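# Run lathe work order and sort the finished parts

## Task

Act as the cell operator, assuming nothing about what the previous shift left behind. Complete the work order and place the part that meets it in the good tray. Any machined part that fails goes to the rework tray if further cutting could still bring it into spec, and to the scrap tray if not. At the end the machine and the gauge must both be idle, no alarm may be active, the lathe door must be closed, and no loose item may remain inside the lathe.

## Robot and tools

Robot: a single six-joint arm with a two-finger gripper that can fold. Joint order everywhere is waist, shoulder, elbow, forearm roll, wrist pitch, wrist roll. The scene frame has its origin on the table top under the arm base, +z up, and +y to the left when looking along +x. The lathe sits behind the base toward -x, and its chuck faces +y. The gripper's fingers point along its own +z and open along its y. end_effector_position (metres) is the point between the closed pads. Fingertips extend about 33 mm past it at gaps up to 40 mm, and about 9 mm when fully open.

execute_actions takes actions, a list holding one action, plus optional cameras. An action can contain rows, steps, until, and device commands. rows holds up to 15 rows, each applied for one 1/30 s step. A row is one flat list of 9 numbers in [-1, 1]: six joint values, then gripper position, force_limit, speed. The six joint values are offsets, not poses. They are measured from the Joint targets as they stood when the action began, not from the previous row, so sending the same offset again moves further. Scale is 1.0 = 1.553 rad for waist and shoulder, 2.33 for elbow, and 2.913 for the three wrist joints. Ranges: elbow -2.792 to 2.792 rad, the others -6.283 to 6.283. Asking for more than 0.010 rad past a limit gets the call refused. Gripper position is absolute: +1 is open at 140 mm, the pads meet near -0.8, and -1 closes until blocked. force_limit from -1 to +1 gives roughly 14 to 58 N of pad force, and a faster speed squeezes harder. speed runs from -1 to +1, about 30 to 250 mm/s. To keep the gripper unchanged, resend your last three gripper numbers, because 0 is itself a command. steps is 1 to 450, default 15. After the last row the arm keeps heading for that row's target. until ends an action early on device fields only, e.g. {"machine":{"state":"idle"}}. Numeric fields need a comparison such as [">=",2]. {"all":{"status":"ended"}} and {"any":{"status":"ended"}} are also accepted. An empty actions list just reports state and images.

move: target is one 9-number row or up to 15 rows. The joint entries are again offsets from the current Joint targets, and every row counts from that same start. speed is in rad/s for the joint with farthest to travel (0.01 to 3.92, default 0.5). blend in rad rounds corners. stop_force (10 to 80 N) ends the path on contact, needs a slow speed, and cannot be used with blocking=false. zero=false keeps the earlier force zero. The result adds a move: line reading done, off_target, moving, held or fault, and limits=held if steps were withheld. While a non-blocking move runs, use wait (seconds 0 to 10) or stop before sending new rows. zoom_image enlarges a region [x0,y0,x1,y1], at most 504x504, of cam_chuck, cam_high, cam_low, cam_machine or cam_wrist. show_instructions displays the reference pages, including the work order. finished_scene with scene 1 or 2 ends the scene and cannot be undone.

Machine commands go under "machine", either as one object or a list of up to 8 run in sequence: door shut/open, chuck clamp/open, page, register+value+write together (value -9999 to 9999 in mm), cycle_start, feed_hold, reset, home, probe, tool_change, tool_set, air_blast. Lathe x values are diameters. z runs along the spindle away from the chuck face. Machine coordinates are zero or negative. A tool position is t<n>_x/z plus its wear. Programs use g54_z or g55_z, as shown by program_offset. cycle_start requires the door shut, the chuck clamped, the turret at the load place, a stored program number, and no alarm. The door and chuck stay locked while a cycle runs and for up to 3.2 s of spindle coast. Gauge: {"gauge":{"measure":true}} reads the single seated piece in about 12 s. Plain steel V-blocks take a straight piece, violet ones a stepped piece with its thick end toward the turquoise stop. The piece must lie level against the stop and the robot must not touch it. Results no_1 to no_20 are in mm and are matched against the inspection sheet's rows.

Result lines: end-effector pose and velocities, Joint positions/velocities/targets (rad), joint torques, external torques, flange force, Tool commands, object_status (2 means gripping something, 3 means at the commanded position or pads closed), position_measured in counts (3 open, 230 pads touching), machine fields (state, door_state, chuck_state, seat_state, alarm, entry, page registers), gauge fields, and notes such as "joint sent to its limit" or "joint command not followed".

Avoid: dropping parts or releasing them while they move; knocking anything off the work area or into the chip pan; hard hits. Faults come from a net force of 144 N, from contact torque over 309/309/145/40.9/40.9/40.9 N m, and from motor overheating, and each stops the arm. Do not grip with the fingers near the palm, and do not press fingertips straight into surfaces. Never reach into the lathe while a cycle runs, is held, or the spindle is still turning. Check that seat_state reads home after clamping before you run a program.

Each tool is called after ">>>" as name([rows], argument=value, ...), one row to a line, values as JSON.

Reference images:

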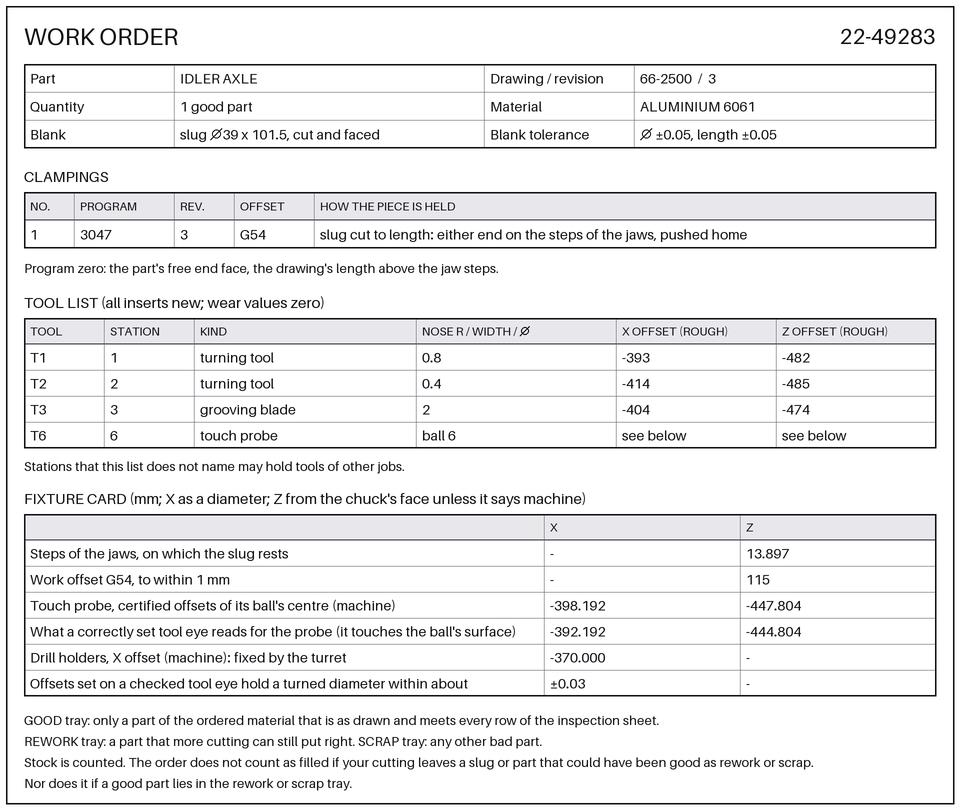

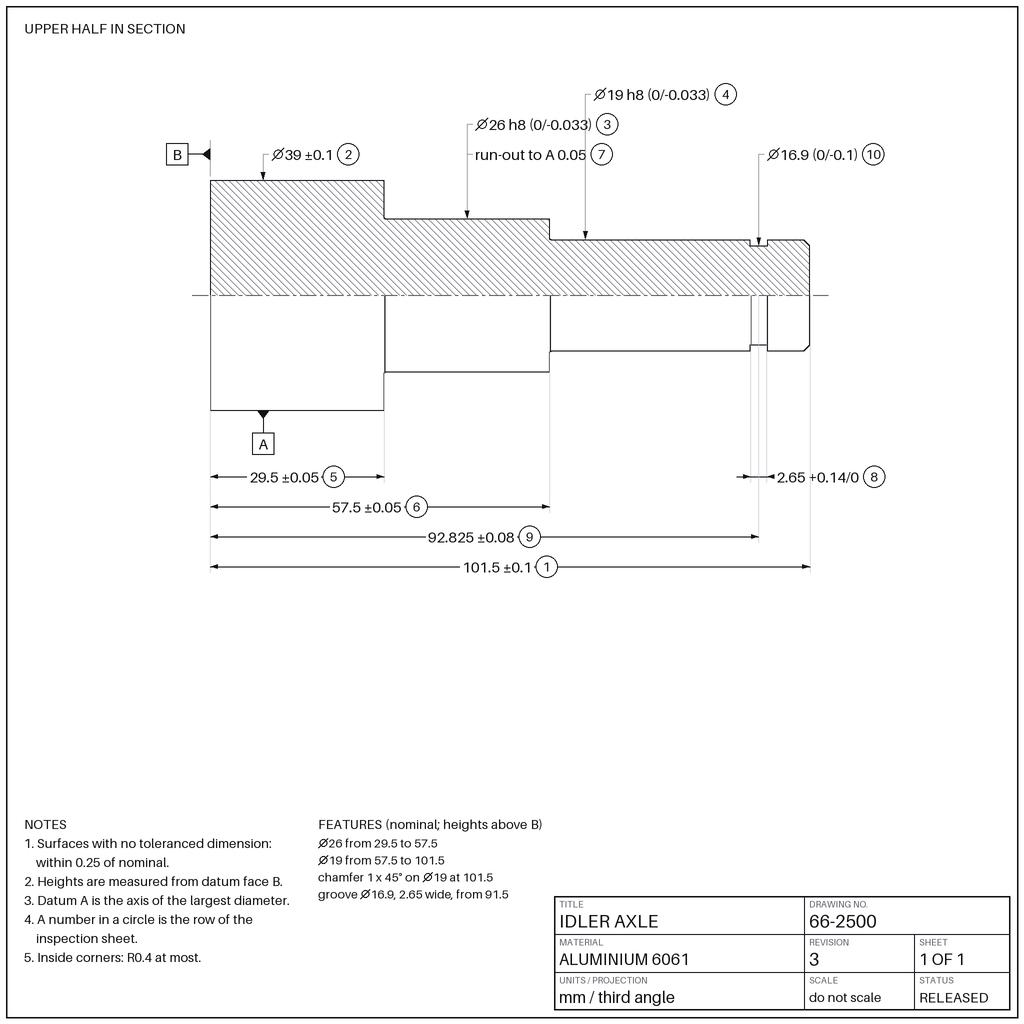

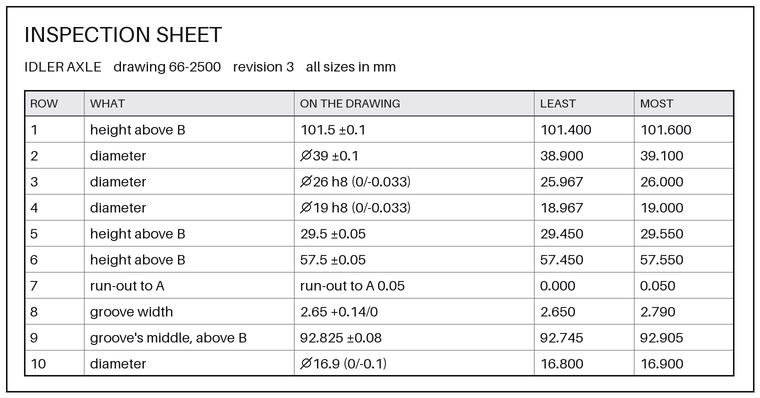

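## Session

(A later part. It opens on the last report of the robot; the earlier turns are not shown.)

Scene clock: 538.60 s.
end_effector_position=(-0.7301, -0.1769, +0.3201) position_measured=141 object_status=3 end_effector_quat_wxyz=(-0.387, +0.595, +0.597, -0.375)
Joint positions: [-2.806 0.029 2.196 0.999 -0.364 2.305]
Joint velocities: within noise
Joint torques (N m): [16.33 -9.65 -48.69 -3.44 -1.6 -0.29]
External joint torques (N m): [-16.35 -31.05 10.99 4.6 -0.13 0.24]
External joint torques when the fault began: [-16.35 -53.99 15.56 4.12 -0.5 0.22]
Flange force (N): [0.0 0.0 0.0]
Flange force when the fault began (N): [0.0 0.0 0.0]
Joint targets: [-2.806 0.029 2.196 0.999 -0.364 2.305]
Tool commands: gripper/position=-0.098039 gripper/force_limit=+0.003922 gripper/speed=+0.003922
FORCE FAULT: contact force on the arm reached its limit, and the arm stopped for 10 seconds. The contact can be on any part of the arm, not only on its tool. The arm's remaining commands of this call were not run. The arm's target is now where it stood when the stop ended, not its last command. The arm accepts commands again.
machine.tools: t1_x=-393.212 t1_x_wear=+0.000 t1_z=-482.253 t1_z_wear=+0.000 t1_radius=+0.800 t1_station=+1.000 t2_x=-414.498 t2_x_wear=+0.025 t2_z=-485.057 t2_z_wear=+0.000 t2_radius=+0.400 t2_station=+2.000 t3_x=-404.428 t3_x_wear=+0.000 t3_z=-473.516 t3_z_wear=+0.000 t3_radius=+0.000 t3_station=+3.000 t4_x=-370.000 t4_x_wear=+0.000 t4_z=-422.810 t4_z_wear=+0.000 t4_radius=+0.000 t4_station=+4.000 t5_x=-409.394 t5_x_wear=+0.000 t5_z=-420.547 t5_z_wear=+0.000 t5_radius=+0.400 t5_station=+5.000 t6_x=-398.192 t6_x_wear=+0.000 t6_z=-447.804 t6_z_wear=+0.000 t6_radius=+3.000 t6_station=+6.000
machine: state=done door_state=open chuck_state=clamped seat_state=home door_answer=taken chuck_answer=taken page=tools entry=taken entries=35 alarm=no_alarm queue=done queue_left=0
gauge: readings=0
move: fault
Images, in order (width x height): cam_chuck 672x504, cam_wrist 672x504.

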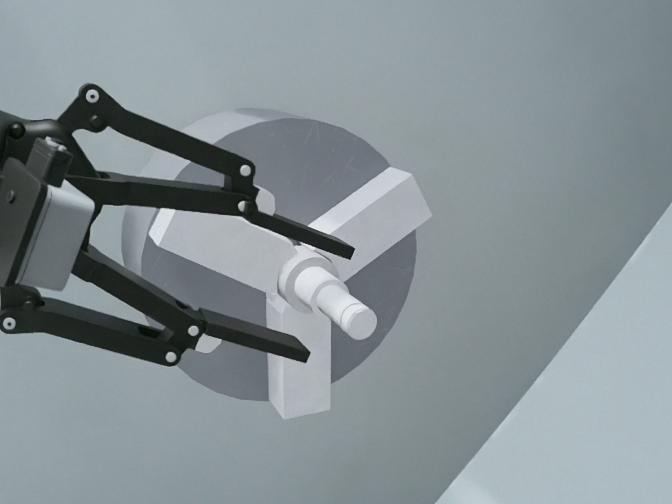

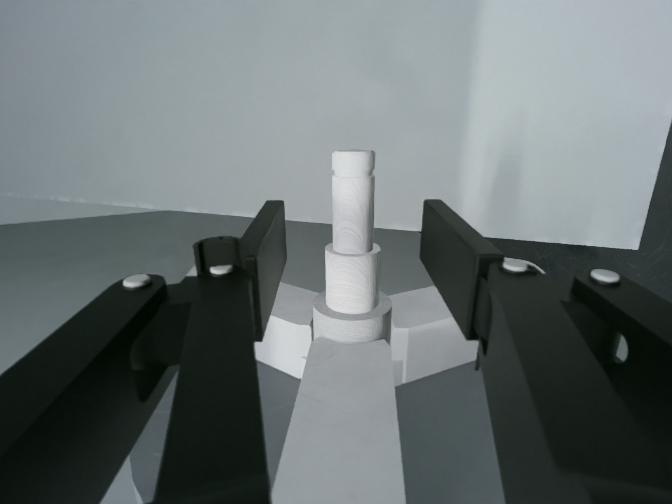

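>>> execute_actions(actions=[], cameras=["cam_machine","cam_high","cam_low"])

>>> zoom_image(camera="cam_machine", region=[80, 40, 440, 310])

Scene clock: 546.23 s.
end_effector_position=(-0.7301, -0.1769, +0.3201) position_measured=141 object_status=3 end_effector_quat_wxyz=(-0.387, +0.595, +0.597, -0.375)
Joint positions: [-2.806 0.029 2.196 0.999 -0.364 2.305]
Joint velocities: within noise
Joint torques (N m): [14.45 -13.73 -48.83 -3.04 -1.51 -0.33]
External joint torques (N m): [-14.6 -26.92 11.42 4.21 -0.21 0.28]
Flange force (N): [0.0 0.0 0.0]
Joint targets: [-2.806 0.029 2.196 0.999 -0.364 2.305]
Tool commands: gripper/position=-0.098039 gripper/force_limit=+0.003922 gripper/speed=+0.003922
machine.tools: t1_x=-393.212 t1_x_wear=+0.000 t1_z=-482.253 t1_z_wear=+0.000 t1_radius=+0.800 t1_station=+1.000 t2_x=-414.498 t2_x_wear=+0.025 t2_z=-485.057 t2_z_wear=+0.000 t2_radius=+0.400 t2_station=+2.000 t3_x=-404.428 t3_x_wear=+0.000 t3_z=-473.516 t3_z_wear=+0.000 t3_radius=+0.000 t3_station=+3.000 t4_x=-370.000 t4_x_wear=+0.000 t4_z=-422.810 t4_z_wear=+0.000 t4_radius=+0.000 t4_station=+4.000 t5_x=-409.394 t5_x_wear=+0.000 t5_z=-420.547 t5_z_wear=+0.000 t5_radius=+0.400 t5_station=+5.000 t6_x=-398.192 t6_x_wear=+0.000 t6_z=-447.804 t6_z_wear=+0.000 t6_radius=+3.000 t6_station=+6.000
machine: state=done door_state=open chuck_state=clamped seat_state=home door_answer=taken chuck_answer=taken page=tools entry=taken entries=35 alarm=no_alarm queue=done queue_left=0
gauge: readings=0
Images, in order (width x height): cam_high 672x504, cam_low 672x504, cam_machine 672x504.

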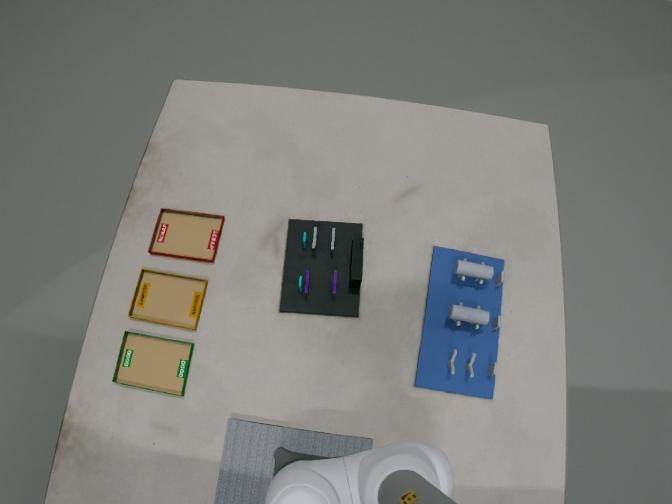

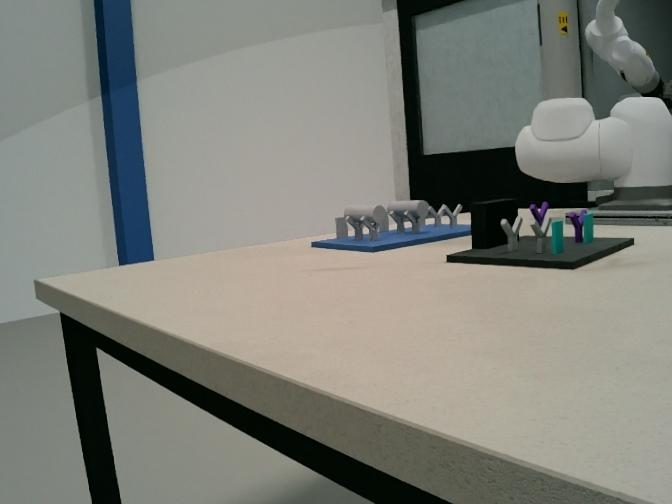

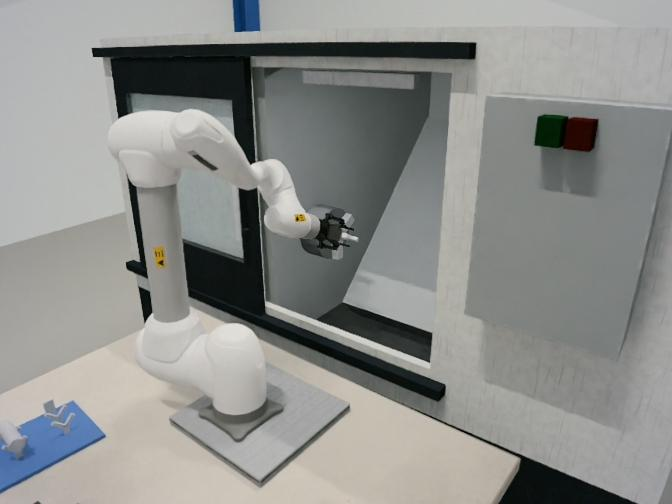

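Scaled by 1.400 from the camera's 672x504 image, which has a finer 960x720 frame.

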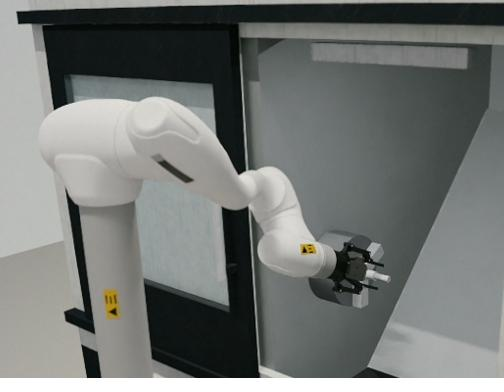

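>>> move([
  [0.0393, -0.1082, 0.0378, 0.0961, -0.0041, -0.0903, -0.1, 0, 0],
  [-0.044, -0.0006, -0.1864, 0.6722, -0.1615, -0.6739, -0.1, 0, 0],
], speed=0.5, cameras=["cam_wrist","cam_chuck","cam_machine"])

>>> zoom_image(camera="cam_chuck", region=[100, 60, 450, 400])

Scene clock: 647.10 s.
end_effector_position=(-0.7090, -0.1750, +0.3924) position_measured=141 object_status=3 end_effector_quat_wxyz=(-0.192, +0.681, +0.682, -0.184)
Joint positions: [-2.874 0.028 1.762 2.957 -0.834 0.342]
Joint velocities: within noise
Joint torques (N m): [-1.03 -45.11 -45.25 -4.93 1.37 -0.31]
External joint torques (N m): [0.87 -1.02 2.69 0.37 -0.06 0.28]
Flange force (N): [0.1 7.1 -0.2]
Joint targets: [-2.874 0.028 1.762 2.957 -0.834 0.342]
machine.tools: t1_x=-393.212 t1_x_wear=+0.000 t1_z=-482.253 t1_z_wear=+0.000 t1_radius=+0.800 t1_station=+1.000 t2_x=-414.498 t2_x_wear=+0.025 t2_z=-485.057 t2_z_wear=+0.000 t2_radius=+0.400 t2_station=+2.000 t3_x=-404.428 t3_x_wear=+0.000 t3_z=-473.516 t3_z_wear=+0.000 t3_radius=+0.000 t3_station=+3.000 t4_x=-370.000 t4_x_wear=+0.000 t4_z=-422.810 t4_z_wear=+0.000 t4_radius=+0.000 t4_station=+4.000 t5_x=-409.394 t5_x_wear=+0.000 t5_z=-420.547 t5_z_wear=+0.000 t5_radius=+0.400 t5_station=+5.000 t6_x=-398.192 t6_x_wear=+0.000 t6_z=-447.804 t6_z_wear=+0.000 t6_radius=+3.000 t6_station=+6.000
machine: state=done door_state=open chuck_state=clamped seat_state=home door_answer=taken chuck_answer=taken page=tools entry=taken entries=35 alarm=no_alarm queue=done queue_left=0
gauge: readings=0
move: done
Images, in order (width x height): cam_chuck 672x504, cam_machine 672x504, cam_wrist 672x504.

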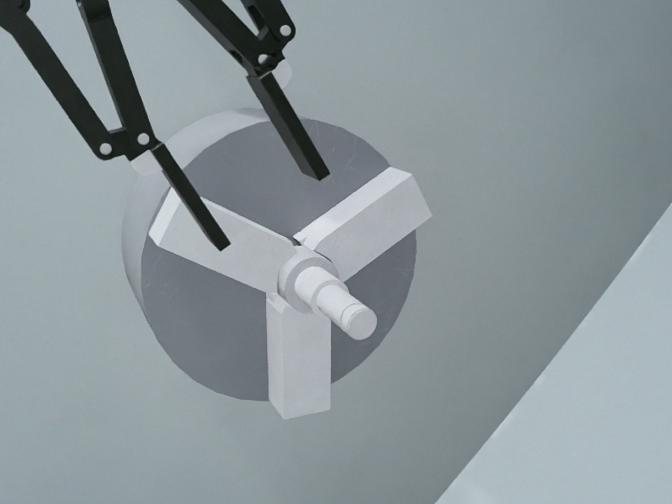

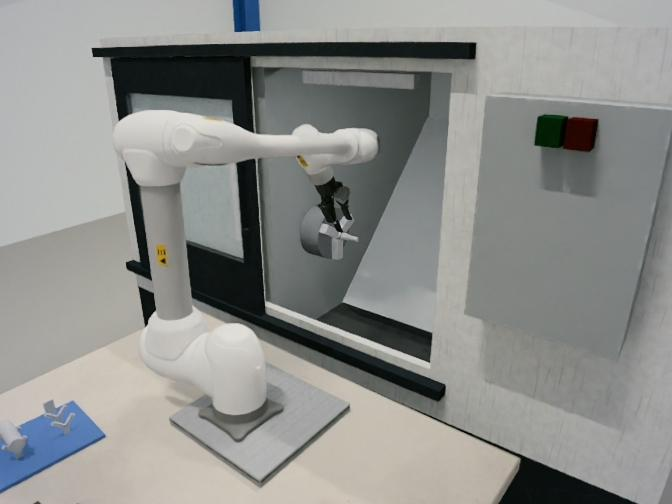

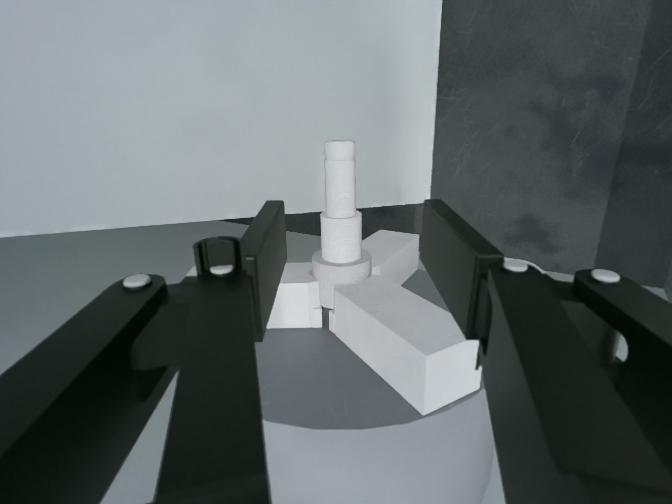

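Scaled by 1.440 from the camera's 672x504 image, which has a finer 960x720 frame.

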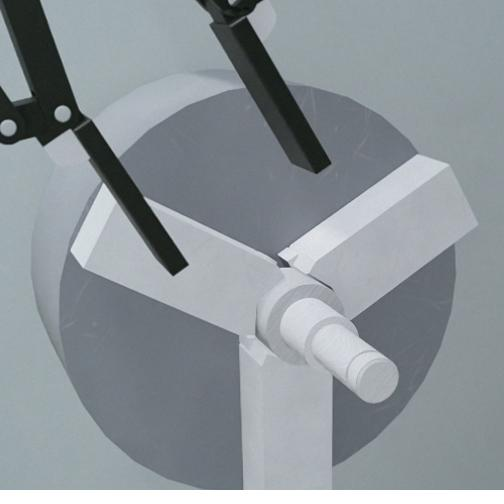

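>>> move(target=[-0.0146, 0.0665, 0.0072, -0.0027, 0.0417, 0.0007, -0.1, 0, 0], speed=0.1, stop_force=30, cameras=["cam_wrist","cam_chuck"])

>>> zoom_image(camera="cam_chuck", region=[200, 120, 450, 370])

Scene clock: 671.87 s.
end_effector_position=(-0.7566, -0.1727, +0.3225) position_measured=141 object_status=3 end_effector_quat_wxyz=(-0.192, +0.681, +0.682, -0.184)
Joint positions: [-2.897 0.131 1.779 2.949 -0.713 0.344]
Joint velocities: within noise
Joint torques (N m): [-1.31 -55.02 -43.61 -4.71 1.36 -0.35]
External joint torques (N m): [1.22 -0.53 2.43 0.35 -0.06 0.33]
Flange force (N): [-0.8 6.1 -0.5]
Joint targets: [-2.897 0.131 1.779 2.949 -0.713 0.344]
machine.tools: t1_x=-393.212 t1_x_wear=+0.000 t1_z=-482.253 t1_z_wear=+0.000 t1_radius=+0.800 t1_station=+1.000 t2_x=-414.498 t2_x_wear=+0.025 t2_z=-485.057 t2_z_wear=+0.000 t2_radius=+0.400 t2_station=+2.000 t3_x=-404.428 t3_x_wear=+0.000 t3_z=-473.516 t3_z_wear=+0.000 t3_radius=+0.000 t3_station=+3.000 t4_x=-370.000 t4_x_wear=+0.000 t4_z=-422.810 t4_z_wear=+0.000 t4_radius=+0.000 t4_station=+4.000 t5_x=-409.394 t5_x_wear=+0.000 t5_z=-420.547 t5_z_wear=+0.000 t5_radius=+0.400 t5_station=+5.000 t6_x=-398.192 t6_x_wear=+0.000 t6_z=-447.804 t6_z_wear=+0.000 t6_radius=+3.000 t6_station=+6.000
machine: state=done door_state=open chuck_state=clamped seat_state=home door_answer=taken chuck_answer=taken page=tools entry=taken entries=35 alarm=no_alarm queue=done queue_left=0
gauge: readings=0
move: done
Images, in order (width x height): cam_chuck 672x504, cam_wrist 672x504.

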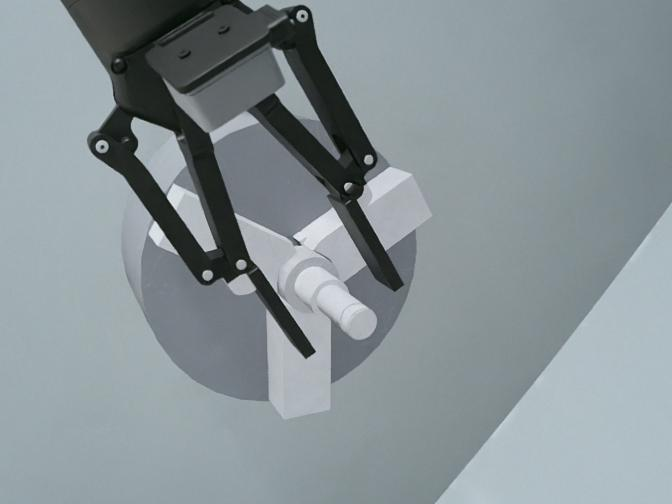

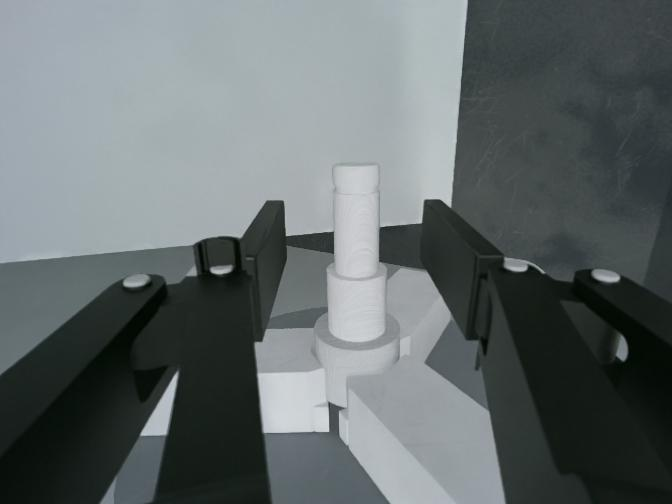

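Scaled by 2.016 from the camera's 672x504 image, which has a finer 960x720 frame.

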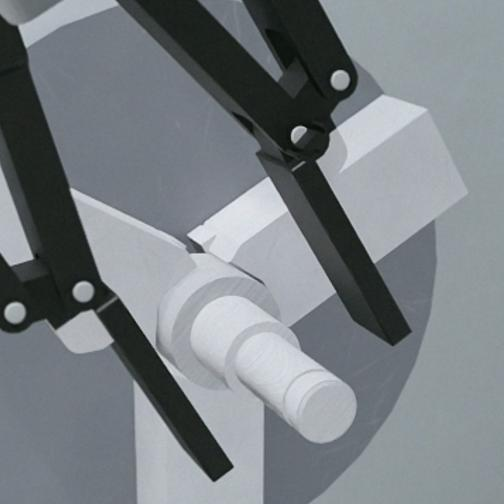

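>>> execute_actions([
  {"rows":[[0,0,0,0,0,0,-1,0,-1]],"steps":75},
], cameras=["cam_wrist","cam_chuck"])

Scene clock: 678.47 s.
end_effector_position=(-0.7565, -0.1727, +0.3225) position_measured=204 object_status=2 end_effector_quat_wxyz=(-0.192, +0.681, +0.682, -0.184)
Joint positions: [-2.897 0.131 1.779 2.949 -0.713 0.344]
Joint velocities: within noise
Joint torques (N m): [-12.15 -41.29 -62.5 -7.96 14.2 0.43]
External joint torques (N m): [11.97 -14.2 21.35 3.6 -12.9 -0.45]
Flange force (N): [-1.2 47.8 -35.0]
Joint targets: [-2.897 0.131 1.779 2.949 -0.713 0.344]
machine.tools: t1_x=-393.212 t1_x_wear=+0.000 t1_z=-482.253 t1_z_wear=+0.000 t1_radius=+0.800 t1_station=+1.000 t2_x=-414.498 t2_x_wear=+0.025 t2_z=-485.057 t2_z_wear=+0.000 t2_radius=+0.400 t2_station=+2.000 t3_x=-404.428 t3_x_wear=+0.000 t3_z=-473.516 t3_z_wear=+0.000 t3_radius=+0.000 t3_station=+3.000 t4_x=-370.000 t4_x_wear=+0.000 t4_z=-422.810 t4_z_wear=+0.000 t4_radius=+0.000 t4_station=+4.000 t5_x=-409.394 t5_x_wear=+0.000 t5_z=-420.547 t5_z_wear=+0.000 t5_radius=+0.400 t5_station=+5.000 t6_x=-398.192 t6_x_wear=+0.000 t6_z=-447.804 t6_z_wear=+0.000 t6_radius=+3.000 t6_station=+6.000
machine: state=done door_state=open chuck_state=clamped seat_state=home door_answer=taken chuck_answer=taken page=tools entry=taken entries=35 alarm=no_alarm queue=done queue_left=0
gauge: readings=0
Images, in order (width x height): cam_chuck 672x504, cam_wrist 672x504.

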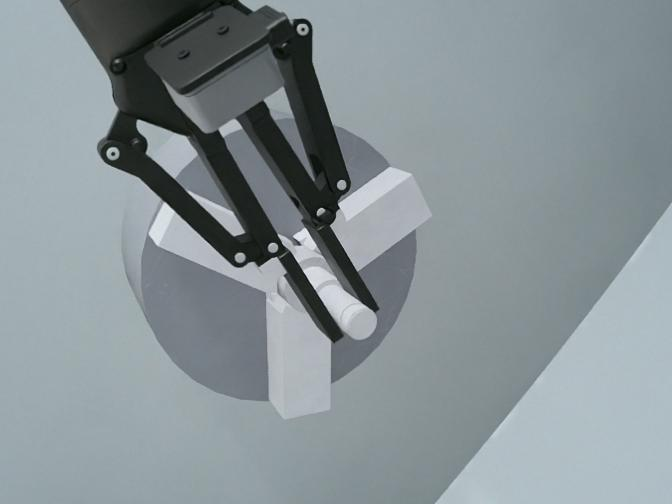

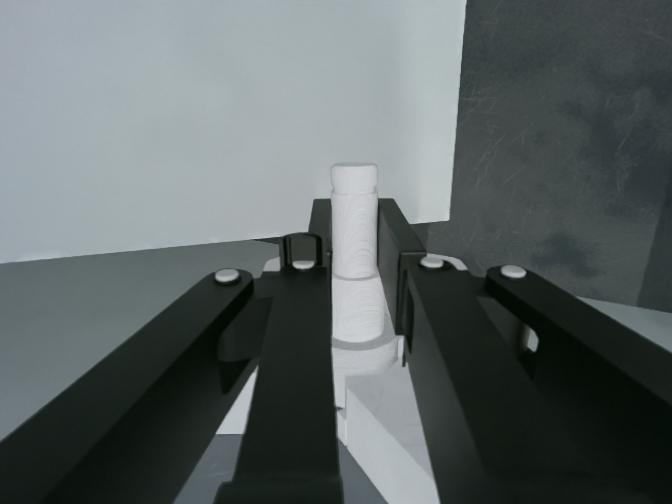

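>>> move(target=[0.00045, -0.0013, 0.0018, 0, 0.0008, 0, -1, 0, -1], speed=0.05, cameras=["cam_chuck"])

Scene clock: 697.77 s.
end_effector_position=(-0.7550, -0.1730, +0.3217) position_measured=204 object_status=2 end_effector_quat_wxyz=(-0.192, +0.681, +0.683, -0.184)
Joint positions: [-2.896 0.129 1.783 2.949 -0.71 0.344]
Joint velocities: within noise
Joint torques (N m): [12.91 -56.93 -27.57 0.68 -6.67 0.35]
External joint torques (N m): [-12.72 2.2 -13.54 -5.03 7.98 -0.37]
Flange force (N): [10.2 -24.5 15.0]
Joint targets: [-2.896 0.129 1.783 2.949 -0.711 0.344]
machine.tools: t1_x=-393.212 t1_x_wear=+0.000 t1_z=-482.253 t1_z_wear=+0.000 t1_radius=+0.800 t1_station=+1.000 t2_x=-414.498 t2_x_wear=+0.025 t2_z=-485.057 t2_z_wear=+0.000 t2_radius=+0.400 t2_station=+2.000 t3_x=-404.428 t3_x_wear=+0.000 t3_z=-473.516 t3_z_wear=+0.000 t3_radius=+0.000 t3_station=+3.000 t4_x=-370.000 t4_x_wear=+0.000 t4_z=-422.810 t4_z_wear=+0.000 t4_radius=+0.000 t4_station=+4.000 t5_x=-409.394 t5_x_wear=+0.000 t5_z=-420.547 t5_z_wear=+0.000 t5_radius=+0.400 t5_station=+5.000 t6_x=-398.192 t6_x_wear=+0.000 t6_z=-447.804 t6_z_wear=+0.000 t6_radius=+3.000 t6_station=+6.000
machine: state=done door_state=open chuck_state=clamped seat_state=home door_answer=taken chuck_answer=taken page=tools entry=taken entries=35 alarm=no_alarm queue=done queue_left=0
gauge: readings=0
move: done
Images, in order (width x height): cam_chuck 672x504.

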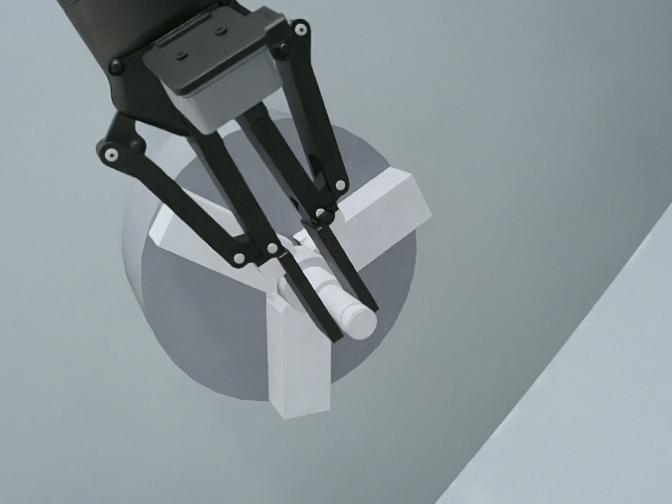

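>>> execute_actions([
  {"machine":{"chuck":"open","page":"position"},"steps":90,"until":{"machine":{"chuck_state":"open"}}},
], cameras=["cam_chuck"])

>>> move([
  [-0.03136, -0.0073, 0.0056, 0.01222, 0.0033, -0.0231, -1, 0, -1],
  [-0.11765, -0.0215, 0.01635, 0.04854, 0.009, -0.0904, -1, 0, -1],
], speed=[0.05, 0.2], cameras=["cam_chuck","cam_wrist","cam_machine"])

Scene clock: 725.17 s.
end_effector_position=(-0.7548, -0.1730, +0.3216) position_measured=204 object_status=2 end_effector_quat_wxyz=(-0.191, +0.681, +0.683, -0.184)
Joint positions: [-2.896 0.129 1.783 2.949 -0.711 0.344]
Joint velocities: within noise
Joint torques (N m): [10.03 -55.8 -47.81 -1.19 3.72 0.08]
External joint torques (N m): [-10.02 1.35 6.76 -3.15 -2.41 -0.1]
Flange force (N): [14.6 8.7 2.1]
Joint targets: [-2.896 0.129 1.783 2.949 -0.711 0.344]
Tool commands: gripper/position=-1.0 gripper/force_limit=+0.0 gripper/speed=-1.0
machine.position: pos_x=+0.000 pos_z=+0.000
machine: state=idle door_state=open chuck_state=open seat_state=open door_answer=taken chuck_answer=taken page=position entry=taken entries=35 alarm=no_alarm queue=running queue_left=0
gauge: readings=0
Images, in order (width x height): cam_chuck 672x504.

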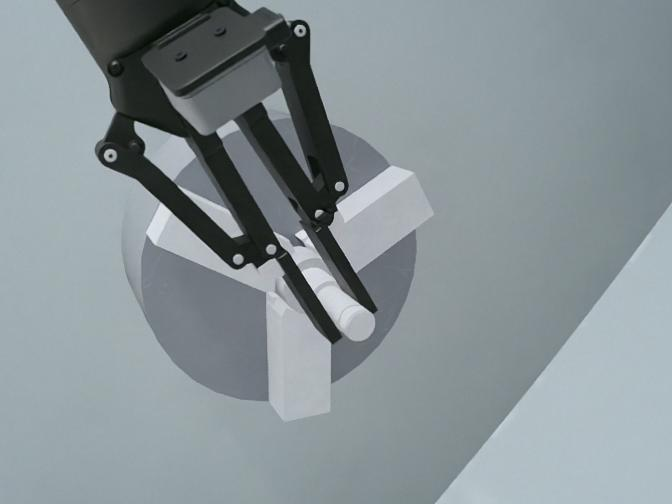

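Scene clock: 727.83 s.
end_effector_position=(-0.7554, -0.0630, +0.3220) position_measured=204 object_status=2 end_effector_quat_wxyz=(-0.192, +0.681, +0.682, -0.184)
Joint positions: [-3.079 0.096 1.821 3.091 -0.684 0.081]
Joint velocities: within noise
Joint torques (N m): [-0.8 -52.19 -44.91 -4.44 1.8 -0.21]
External joint torques (N m): [0.87 0.91 3.96 0.26 -0.39 0.19]
Flange force (N): [-1.1 7.2 1.3]
Joint targets: [-3.079 0.096 1.821 3.091 -0.684 0.081]
machine.position: pos_x=+0.000 pos_z=+0.000
machine: state=idle door_state=open chuck_state=open seat_state=open door_answer=taken chuck_answer=taken page=position entry=taken entries=35 alarm=no_alarm queue=done queue_left=0
gauge: readings=0
move: done
Images, in order (width x height): cam_chuck 672x504, cam_machine 672x504, cam_wrist 672x504.

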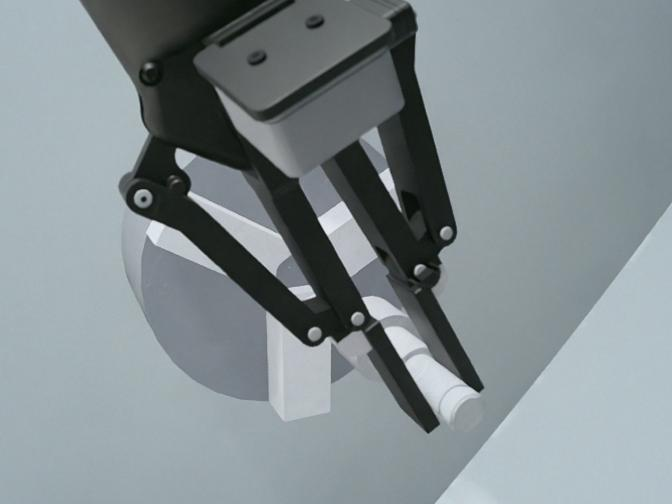

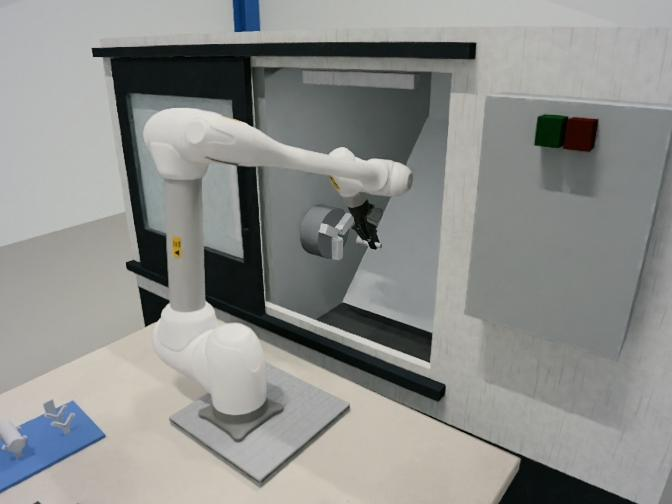

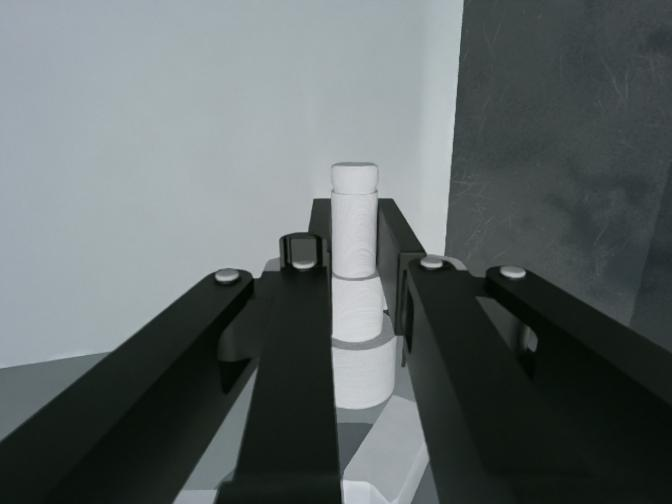

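>>> move([
  [0, -0.3846, 0.026, 0.0175, -0.3698, -0.0105, -1, 0, -1],
  [-0.9659, -0.3846, 0.026, 0.0175, -0.3698, -0.0105, -1, 0, -1],
], speed=[0.6, 0.9], blend=[0.1, 0], cameras=["cam_wrist"])

>>> move(target=[-0.7063, 0.6069, -0.196, 0, 0.1668, 0.1868, -1, 0, -1], speed=0.8, cameras=["cam_wrist","cam_high","cam_low"])

Scene clock: 765.90 s.
end_effector_position=(-0.0664, +0.2427, +0.5006) position_measured=204 object_status=2 end_effector_quat_wxyz=(-0.002, +0.999, +0.035, +0.002)
Joint positions: [-4.579 -0.502 1.882 3.142 -1.761 0.05]
Joint velocities: within noise
Joint torques (N m): [-1.23 8.11 -44.89 -4.58 0.07 -0.21]
External joint torques (N m): [1.25 0.59 3.72 0.3 -0.07 0.21]
Flange force (N): [-5.5 2.2 7.0]
Joint targets: [-4.579 -0.502 1.882 3.142 -1.761 0.050]
machine.position: pos_x=+0.000 pos_z=+0.000
machine: state=idle door_state=open chuck_state=open seat_state=open door_answer=taken chuck_answer=taken page=position entry=taken entries=35 alarm=no_alarm queue=done queue_left=0
gauge: readings=0
move: done
Images, in order (width x height): cam_wrist 672x504.

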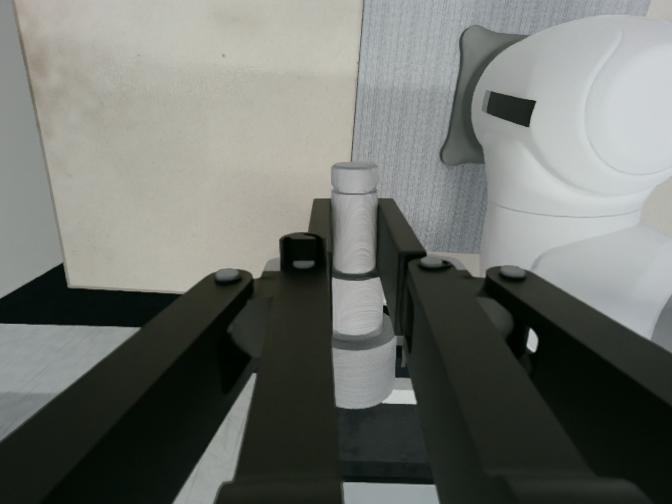

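Scene clock: 767.97 s.
end_effector_position=(+0.6424, +0.4752, +0.2531) position_measured=204 object_status=2 end_effector_quat_wxyz=(-0.003, +0.707, -0.707, +0.000)
Joint positions: [-5.677 0.441 1.425 3.142 -1.276 0.594]
Joint velocities: within noise
Joint torques (N m): [-1.06 -84.73 -43.89 -4.43 0.2 -0.35]
External joint torques (N m): [0.82 1.3 3.81 0.28 -0.21 0.35]
Flange force (N): [2.8 6.2 4.7]
Joint targets: [-5.677 0.441 1.425 3.142 -1.276 0.594]
machine.position: pos_x=+0.000 pos_z=+0.000
machine: state=idle door_state=open chuck_state=open seat_state=open door_answer=taken chuck_answer=taken page=position entry=taken entries=35 alarm=no_alarm queue=done queue_left=0
gauge: readings=0
move: done
Images, in order (width x height): cam_high 672x504, cam_low 672x504, cam_wrist 672x504.

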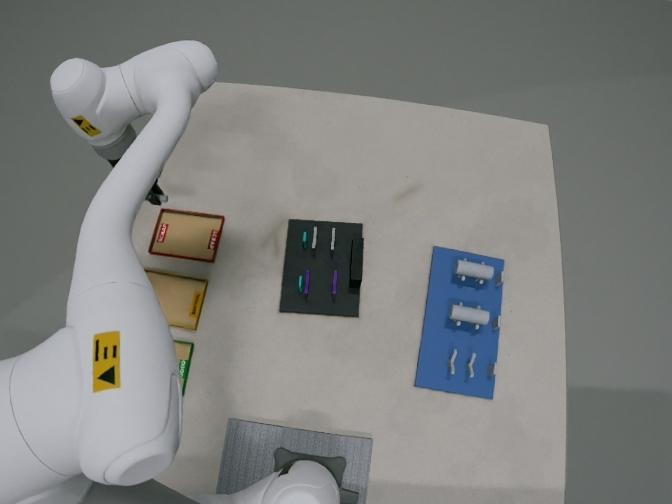

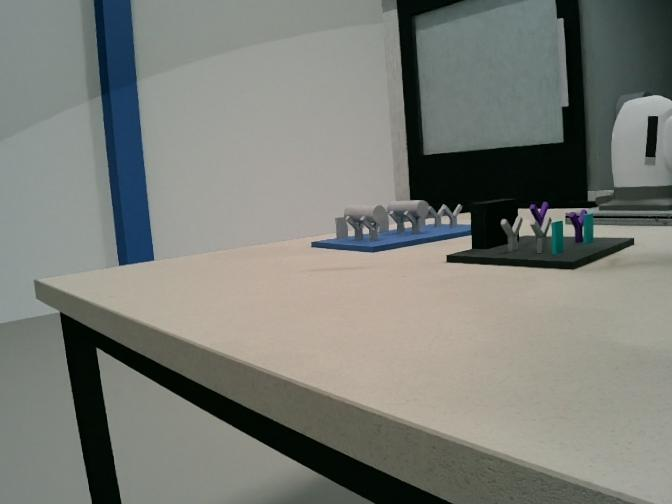

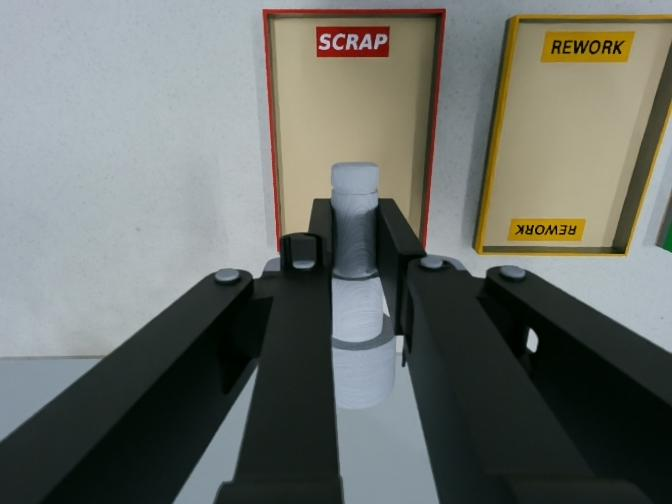

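>>> move(target=[-0.0185, 0.0531, 0.0967, 0, 0.1058, -0.0101, -1, 0, -1], speed=0.3, cameras=["cam_wrist"])

>>> move(target=[0, 0.01706, 0.00718, 0, 0.01484, 0, -1, 0, -1], speed=0.03, stop_force=12, cameras=["cam_wrist"])

Scene clock: 786.00 s.
end_effector_position=(+0.6321, +0.4417, +0.0746) position_measured=204 object_status=2 end_effector_quat_wxyz=(-0.003, +0.707, -0.707, +0.000)
Joint positions: [-5.705 0.524 1.65 3.142 -0.967 0.565]
Joint velocities: within noise
Joint torques (N m): [-1.25 -86.72 -37.81 -3.85 0.12 -0.32]
External joint torques (N m): [1.41 0.26 2.97 0.24 -0.13 0.32]
Flange force (N): [1.6 6.3 1.9]
Joint targets: [-5.705 0.523 1.650 3.142 -0.967 0.565]
machine.position: pos_x=+0.000 pos_z=+0.000
machine: state=idle door_state=open chuck_state=open seat_state=open door_answer=taken chuck_answer=taken page=position entry=taken entries=35 alarm=no_alarm queue=done queue_left=0
gauge: readings=0
move: done
Images, in order (width x height): cam_wrist 672x504.

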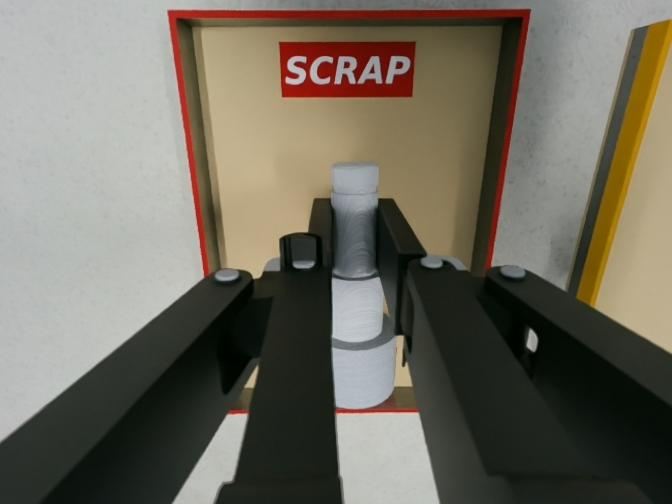

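Scene clock: 788.03 s.
end_effector_position=(+0.6322, +0.4418, +0.0466) position_measured=204 object_status=2 end_effector_quat_wxyz=(-0.003, +0.707, -0.707, +0.000)
Joint positions: [-5.705 0.55 1.667 3.142 -0.924 0.565]
Joint velocities: within noise
Joint torques (N m): [-1.75 -87.39 -36.64 -3.68 0.18 -0.24]
External joint torques (N m): [1.82 -0.21 2.95 0.19 -0.19 0.24]
Flange force (N): [1.6 6.9 1.1]
Joint targets: [-5.705 0.550 1.667 3.142 -0.924 0.565]
machine.position: pos_x=+0.000 pos_z=+0.000
machine: state=idle door_state=open chuck_state=open seat_state=open door_answer=taken chuck_answer=taken page=position entry=taken entries=35 alarm=no_alarm queue=done queue_left=0
gauge: readings=0
move: done
Images, in order (width x height): cam_wrist 672x504.

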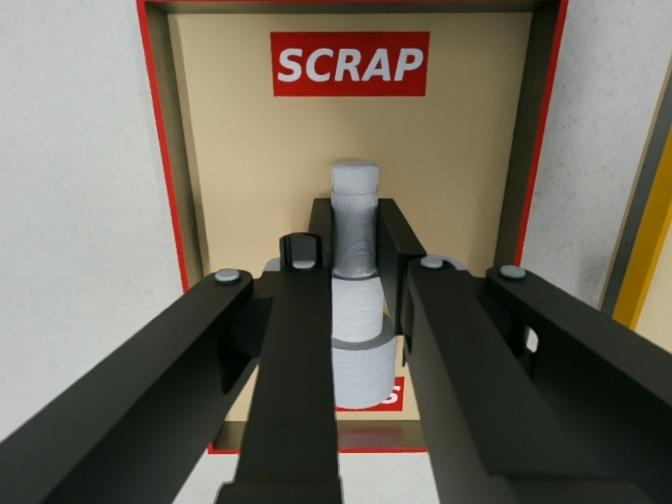

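>>> move(target=[0, 0.0128, 0.0045, 0, 0.01045, 0, -1, 0, -1], speed=0.02, stop_force=10, cameras=["cam_wrist"])

Scene clock: 793.57 s.
end_effector_position=(+0.6322, +0.4419, +0.0422) position_measured=204 object_status=2 end_effector_quat_wxyz=(-0.003, +0.707, -0.707, +0.000)
Joint positions: [-5.705 0.554 1.669 3.142 -0.917 0.565]
Joint velocities: within noise
Joint torques (N m): [1.52 -79.58 -32.83 -3.09 0.68 -0.2]
External joint torques (N m): [-1.79 -7.7 -0.34 -0.35 -0.72 0.2]
Flange force (N): [6.6 5.8 -8.9]
Joint targets: [-5.705 0.554 1.669 3.142 -0.917 0.565]
machine.position: pos_x=+0.000 pos_z=+0.000
machine: state=idle door_state=open chuck_state=open seat_state=open door_answer=taken chuck_answer=taken page=position entry=taken entries=35 alarm=no_alarm queue=done queue_left=0
gauge: readings=0
move: contact; the wrist pitch is farthest, 0.024 rad from its target
Images, in order (width x height): cam_wrist 672x504.

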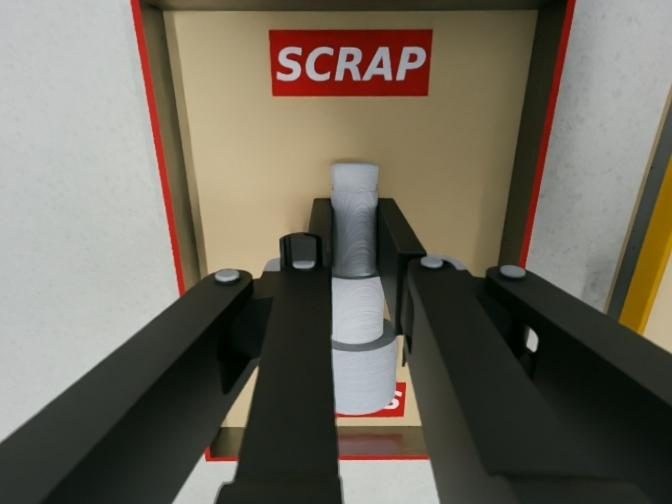

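>>> execute_actions([
  {"rows":[[0,0,0,0,0,0,-0.1,0,-1]],"steps":60},
], cameras=["cam_wrist"])

Scene clock: 799.17 s.
end_effector_position=(+0.6322, +0.4419, +0.0422) position_measured=141 object_status=3 end_effector_quat_wxyz=(-0.003, +0.707, -0.707, +0.000)
Joint positions: [-5.705 0.554 1.669 3.142 -0.917 0.565]
Joint velocities: within noise
Joint torques (N m): [-0.99 -86.95 -35.57 -3.84 0.12 -0.28]
External joint torques (N m): [0.76 -0.11 2.35 0.4 -0.14 0.28]
Flange force (N): [1.9 5.0 1.0]
Joint targets: [-5.705 0.554 1.669 3.142 -0.917 0.565]
machine.position: pos_x=+0.000 pos_z=+0.000
machine: state=idle door_state=open chuck_state=open seat_state=open door_answer=taken chuck_answer=taken page=position entry=taken entries=35 alarm=no_alarm queue=done queue_left=0
gauge: readings=0
Images, in order (width x height): cam_wrist 672x504.

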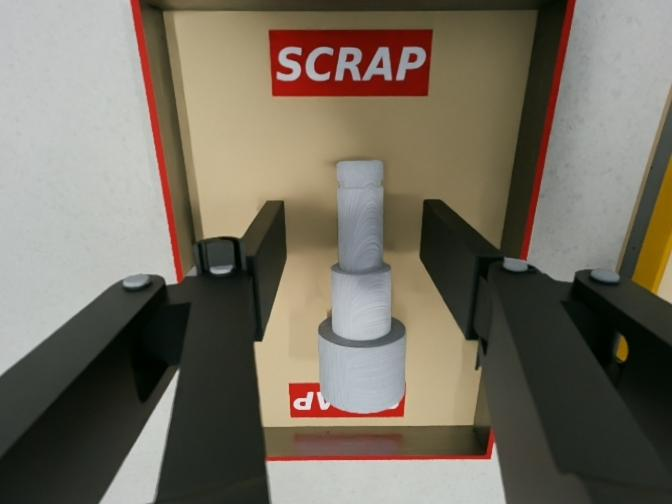

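>>> move([
  [0, -0.0716, -0.0415, 0, -0.0719, 0, -0.1, 0, -1],
  [1.0, -0.6795, 0.0912, 0, -0.2898, -0.1253, -0.1, 0, -1],
], speed=[0.3, 1.2], blend=[0.03, 0], cameras=["cam_high"])

>>> move(target=[1.0, 0, 0, 0, 0, -0.1, -0.1, 0, -1], speed=1.2, cameras=[])

>>> move(target=[0.966, 0, 0, 0, 0, -0.2, -0.1, 0, -1], speed=1.2, cameras=["cam_high"])

Scene clock: 826.80 s.
end_effector_position=(-0.1621, +0.1941, +0.4997) position_measured=141 object_status=3 end_effector_quat_wxyz=(-0.002, +0.985, +0.173, +0.002)
Joint positions: [-4.152 -0.501 1.882 3.142 -1.762 0.2]
Joint velocities: within noise
Joint torques (N m): [-0.82 7.52 -43.78 -4.59 0.06 -0.34]
External joint torques (N m): [0.88 1.29 2.54 0.3 -0.07 0.34]
Flange force (N): [-4.8 0.8 4.5]
Joint targets: [-4.152 -0.501 1.882 3.142 -1.762 0.200]
machine.position: pos_x=+0.000 pos_z=+0.000
machine: state=idle door_state=open chuck_state=open seat_state=open door_answer=taken chuck_answer=taken page=position entry=taken entries=35 alarm=no_alarm queue=done queue_left=0
gauge: readings=0
move: done
Images, in order (width x height): cam_high 672x504.

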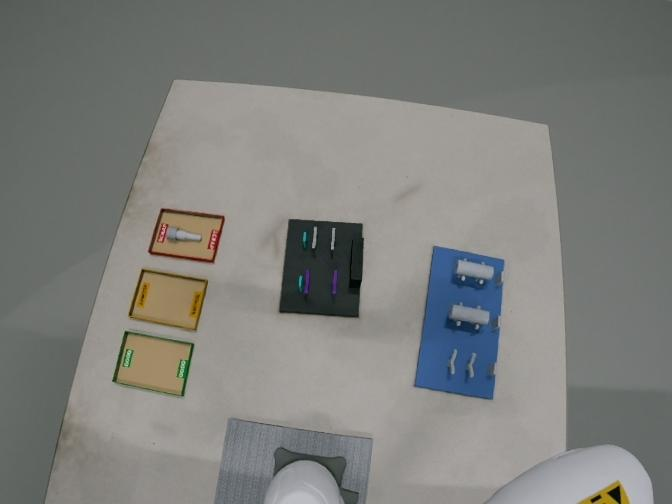

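Scene clock: 828.67 s.
end_effector_position=(-0.2008, -0.1588, +0.4980) position_measured=141 object_status=3 end_effector_quat_wxyz=(+0.001, +0.457, +0.890, +0.003)
Joint positions: [-2.599 -0.501 1.882 3.142 -1.762 -0.091]
Joint velocities: within noise
Joint torques (N m): [-0.74 7.38 -43.75 -4.64 0.12 -0.26]
External joint torques (N m): [0.89 0.92 2.61 0.37 -0.14 0.26]
Flange force (N): [-4.5 0.2 4.6]
Joint targets: [-2.598 -0.501 1.882 3.142 -1.762 -0.091]
machine.position: pos_x=+0.000 pos_z=+0.000
machine: state=idle door_state=open chuck_state=open seat_state=open door_answer=taken chuck_answer=taken page=position entry=taken entries=35 alarm=no_alarm queue=done queue_left=0
gauge: readings=0
move: done
No camera images: "cameras" was empty.

Scene clock: 830.50 s.
end_effector_position=(+0.1405, -0.2114, +0.4992) position_measured=141 object_status=3 end_effector_quat_wxyz=(+0.003, -0.537, +0.843, +0.001)
Joint positions: [-1.098 -0.501 1.882 3.142 -1.762 -0.674]
Joint velocities: within noise
Joint torques (N m): [-0.3 8.21 -43.95 -4.51 0.06 -0.27]
External joint torques (N m): [0.26 0.28 2.79 0.26 -0.05 0.27]
Flange force (N): [-2.5 0.1 5.3]
Joint targets: [-1.098 -0.501 1.882 3.142 -1.762 -0.674]
machine.position: pos_x=+0.000 pos_z=+0.000
machine: state=idle door_state=open chuck_state=open seat_state=open door_answer=taken chuck_answer=taken page=position entry=taken entries=35 alarm=no_alarm queue=done queue_left=0
gauge: readings=0
move: done
Images, in order (width x height): cam_high 672x504.

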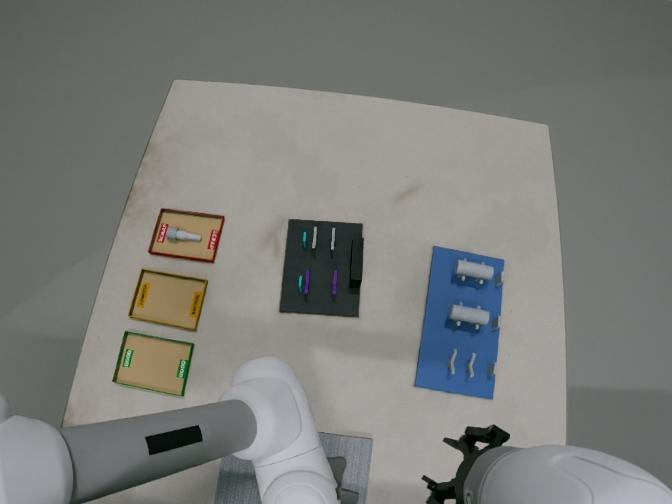

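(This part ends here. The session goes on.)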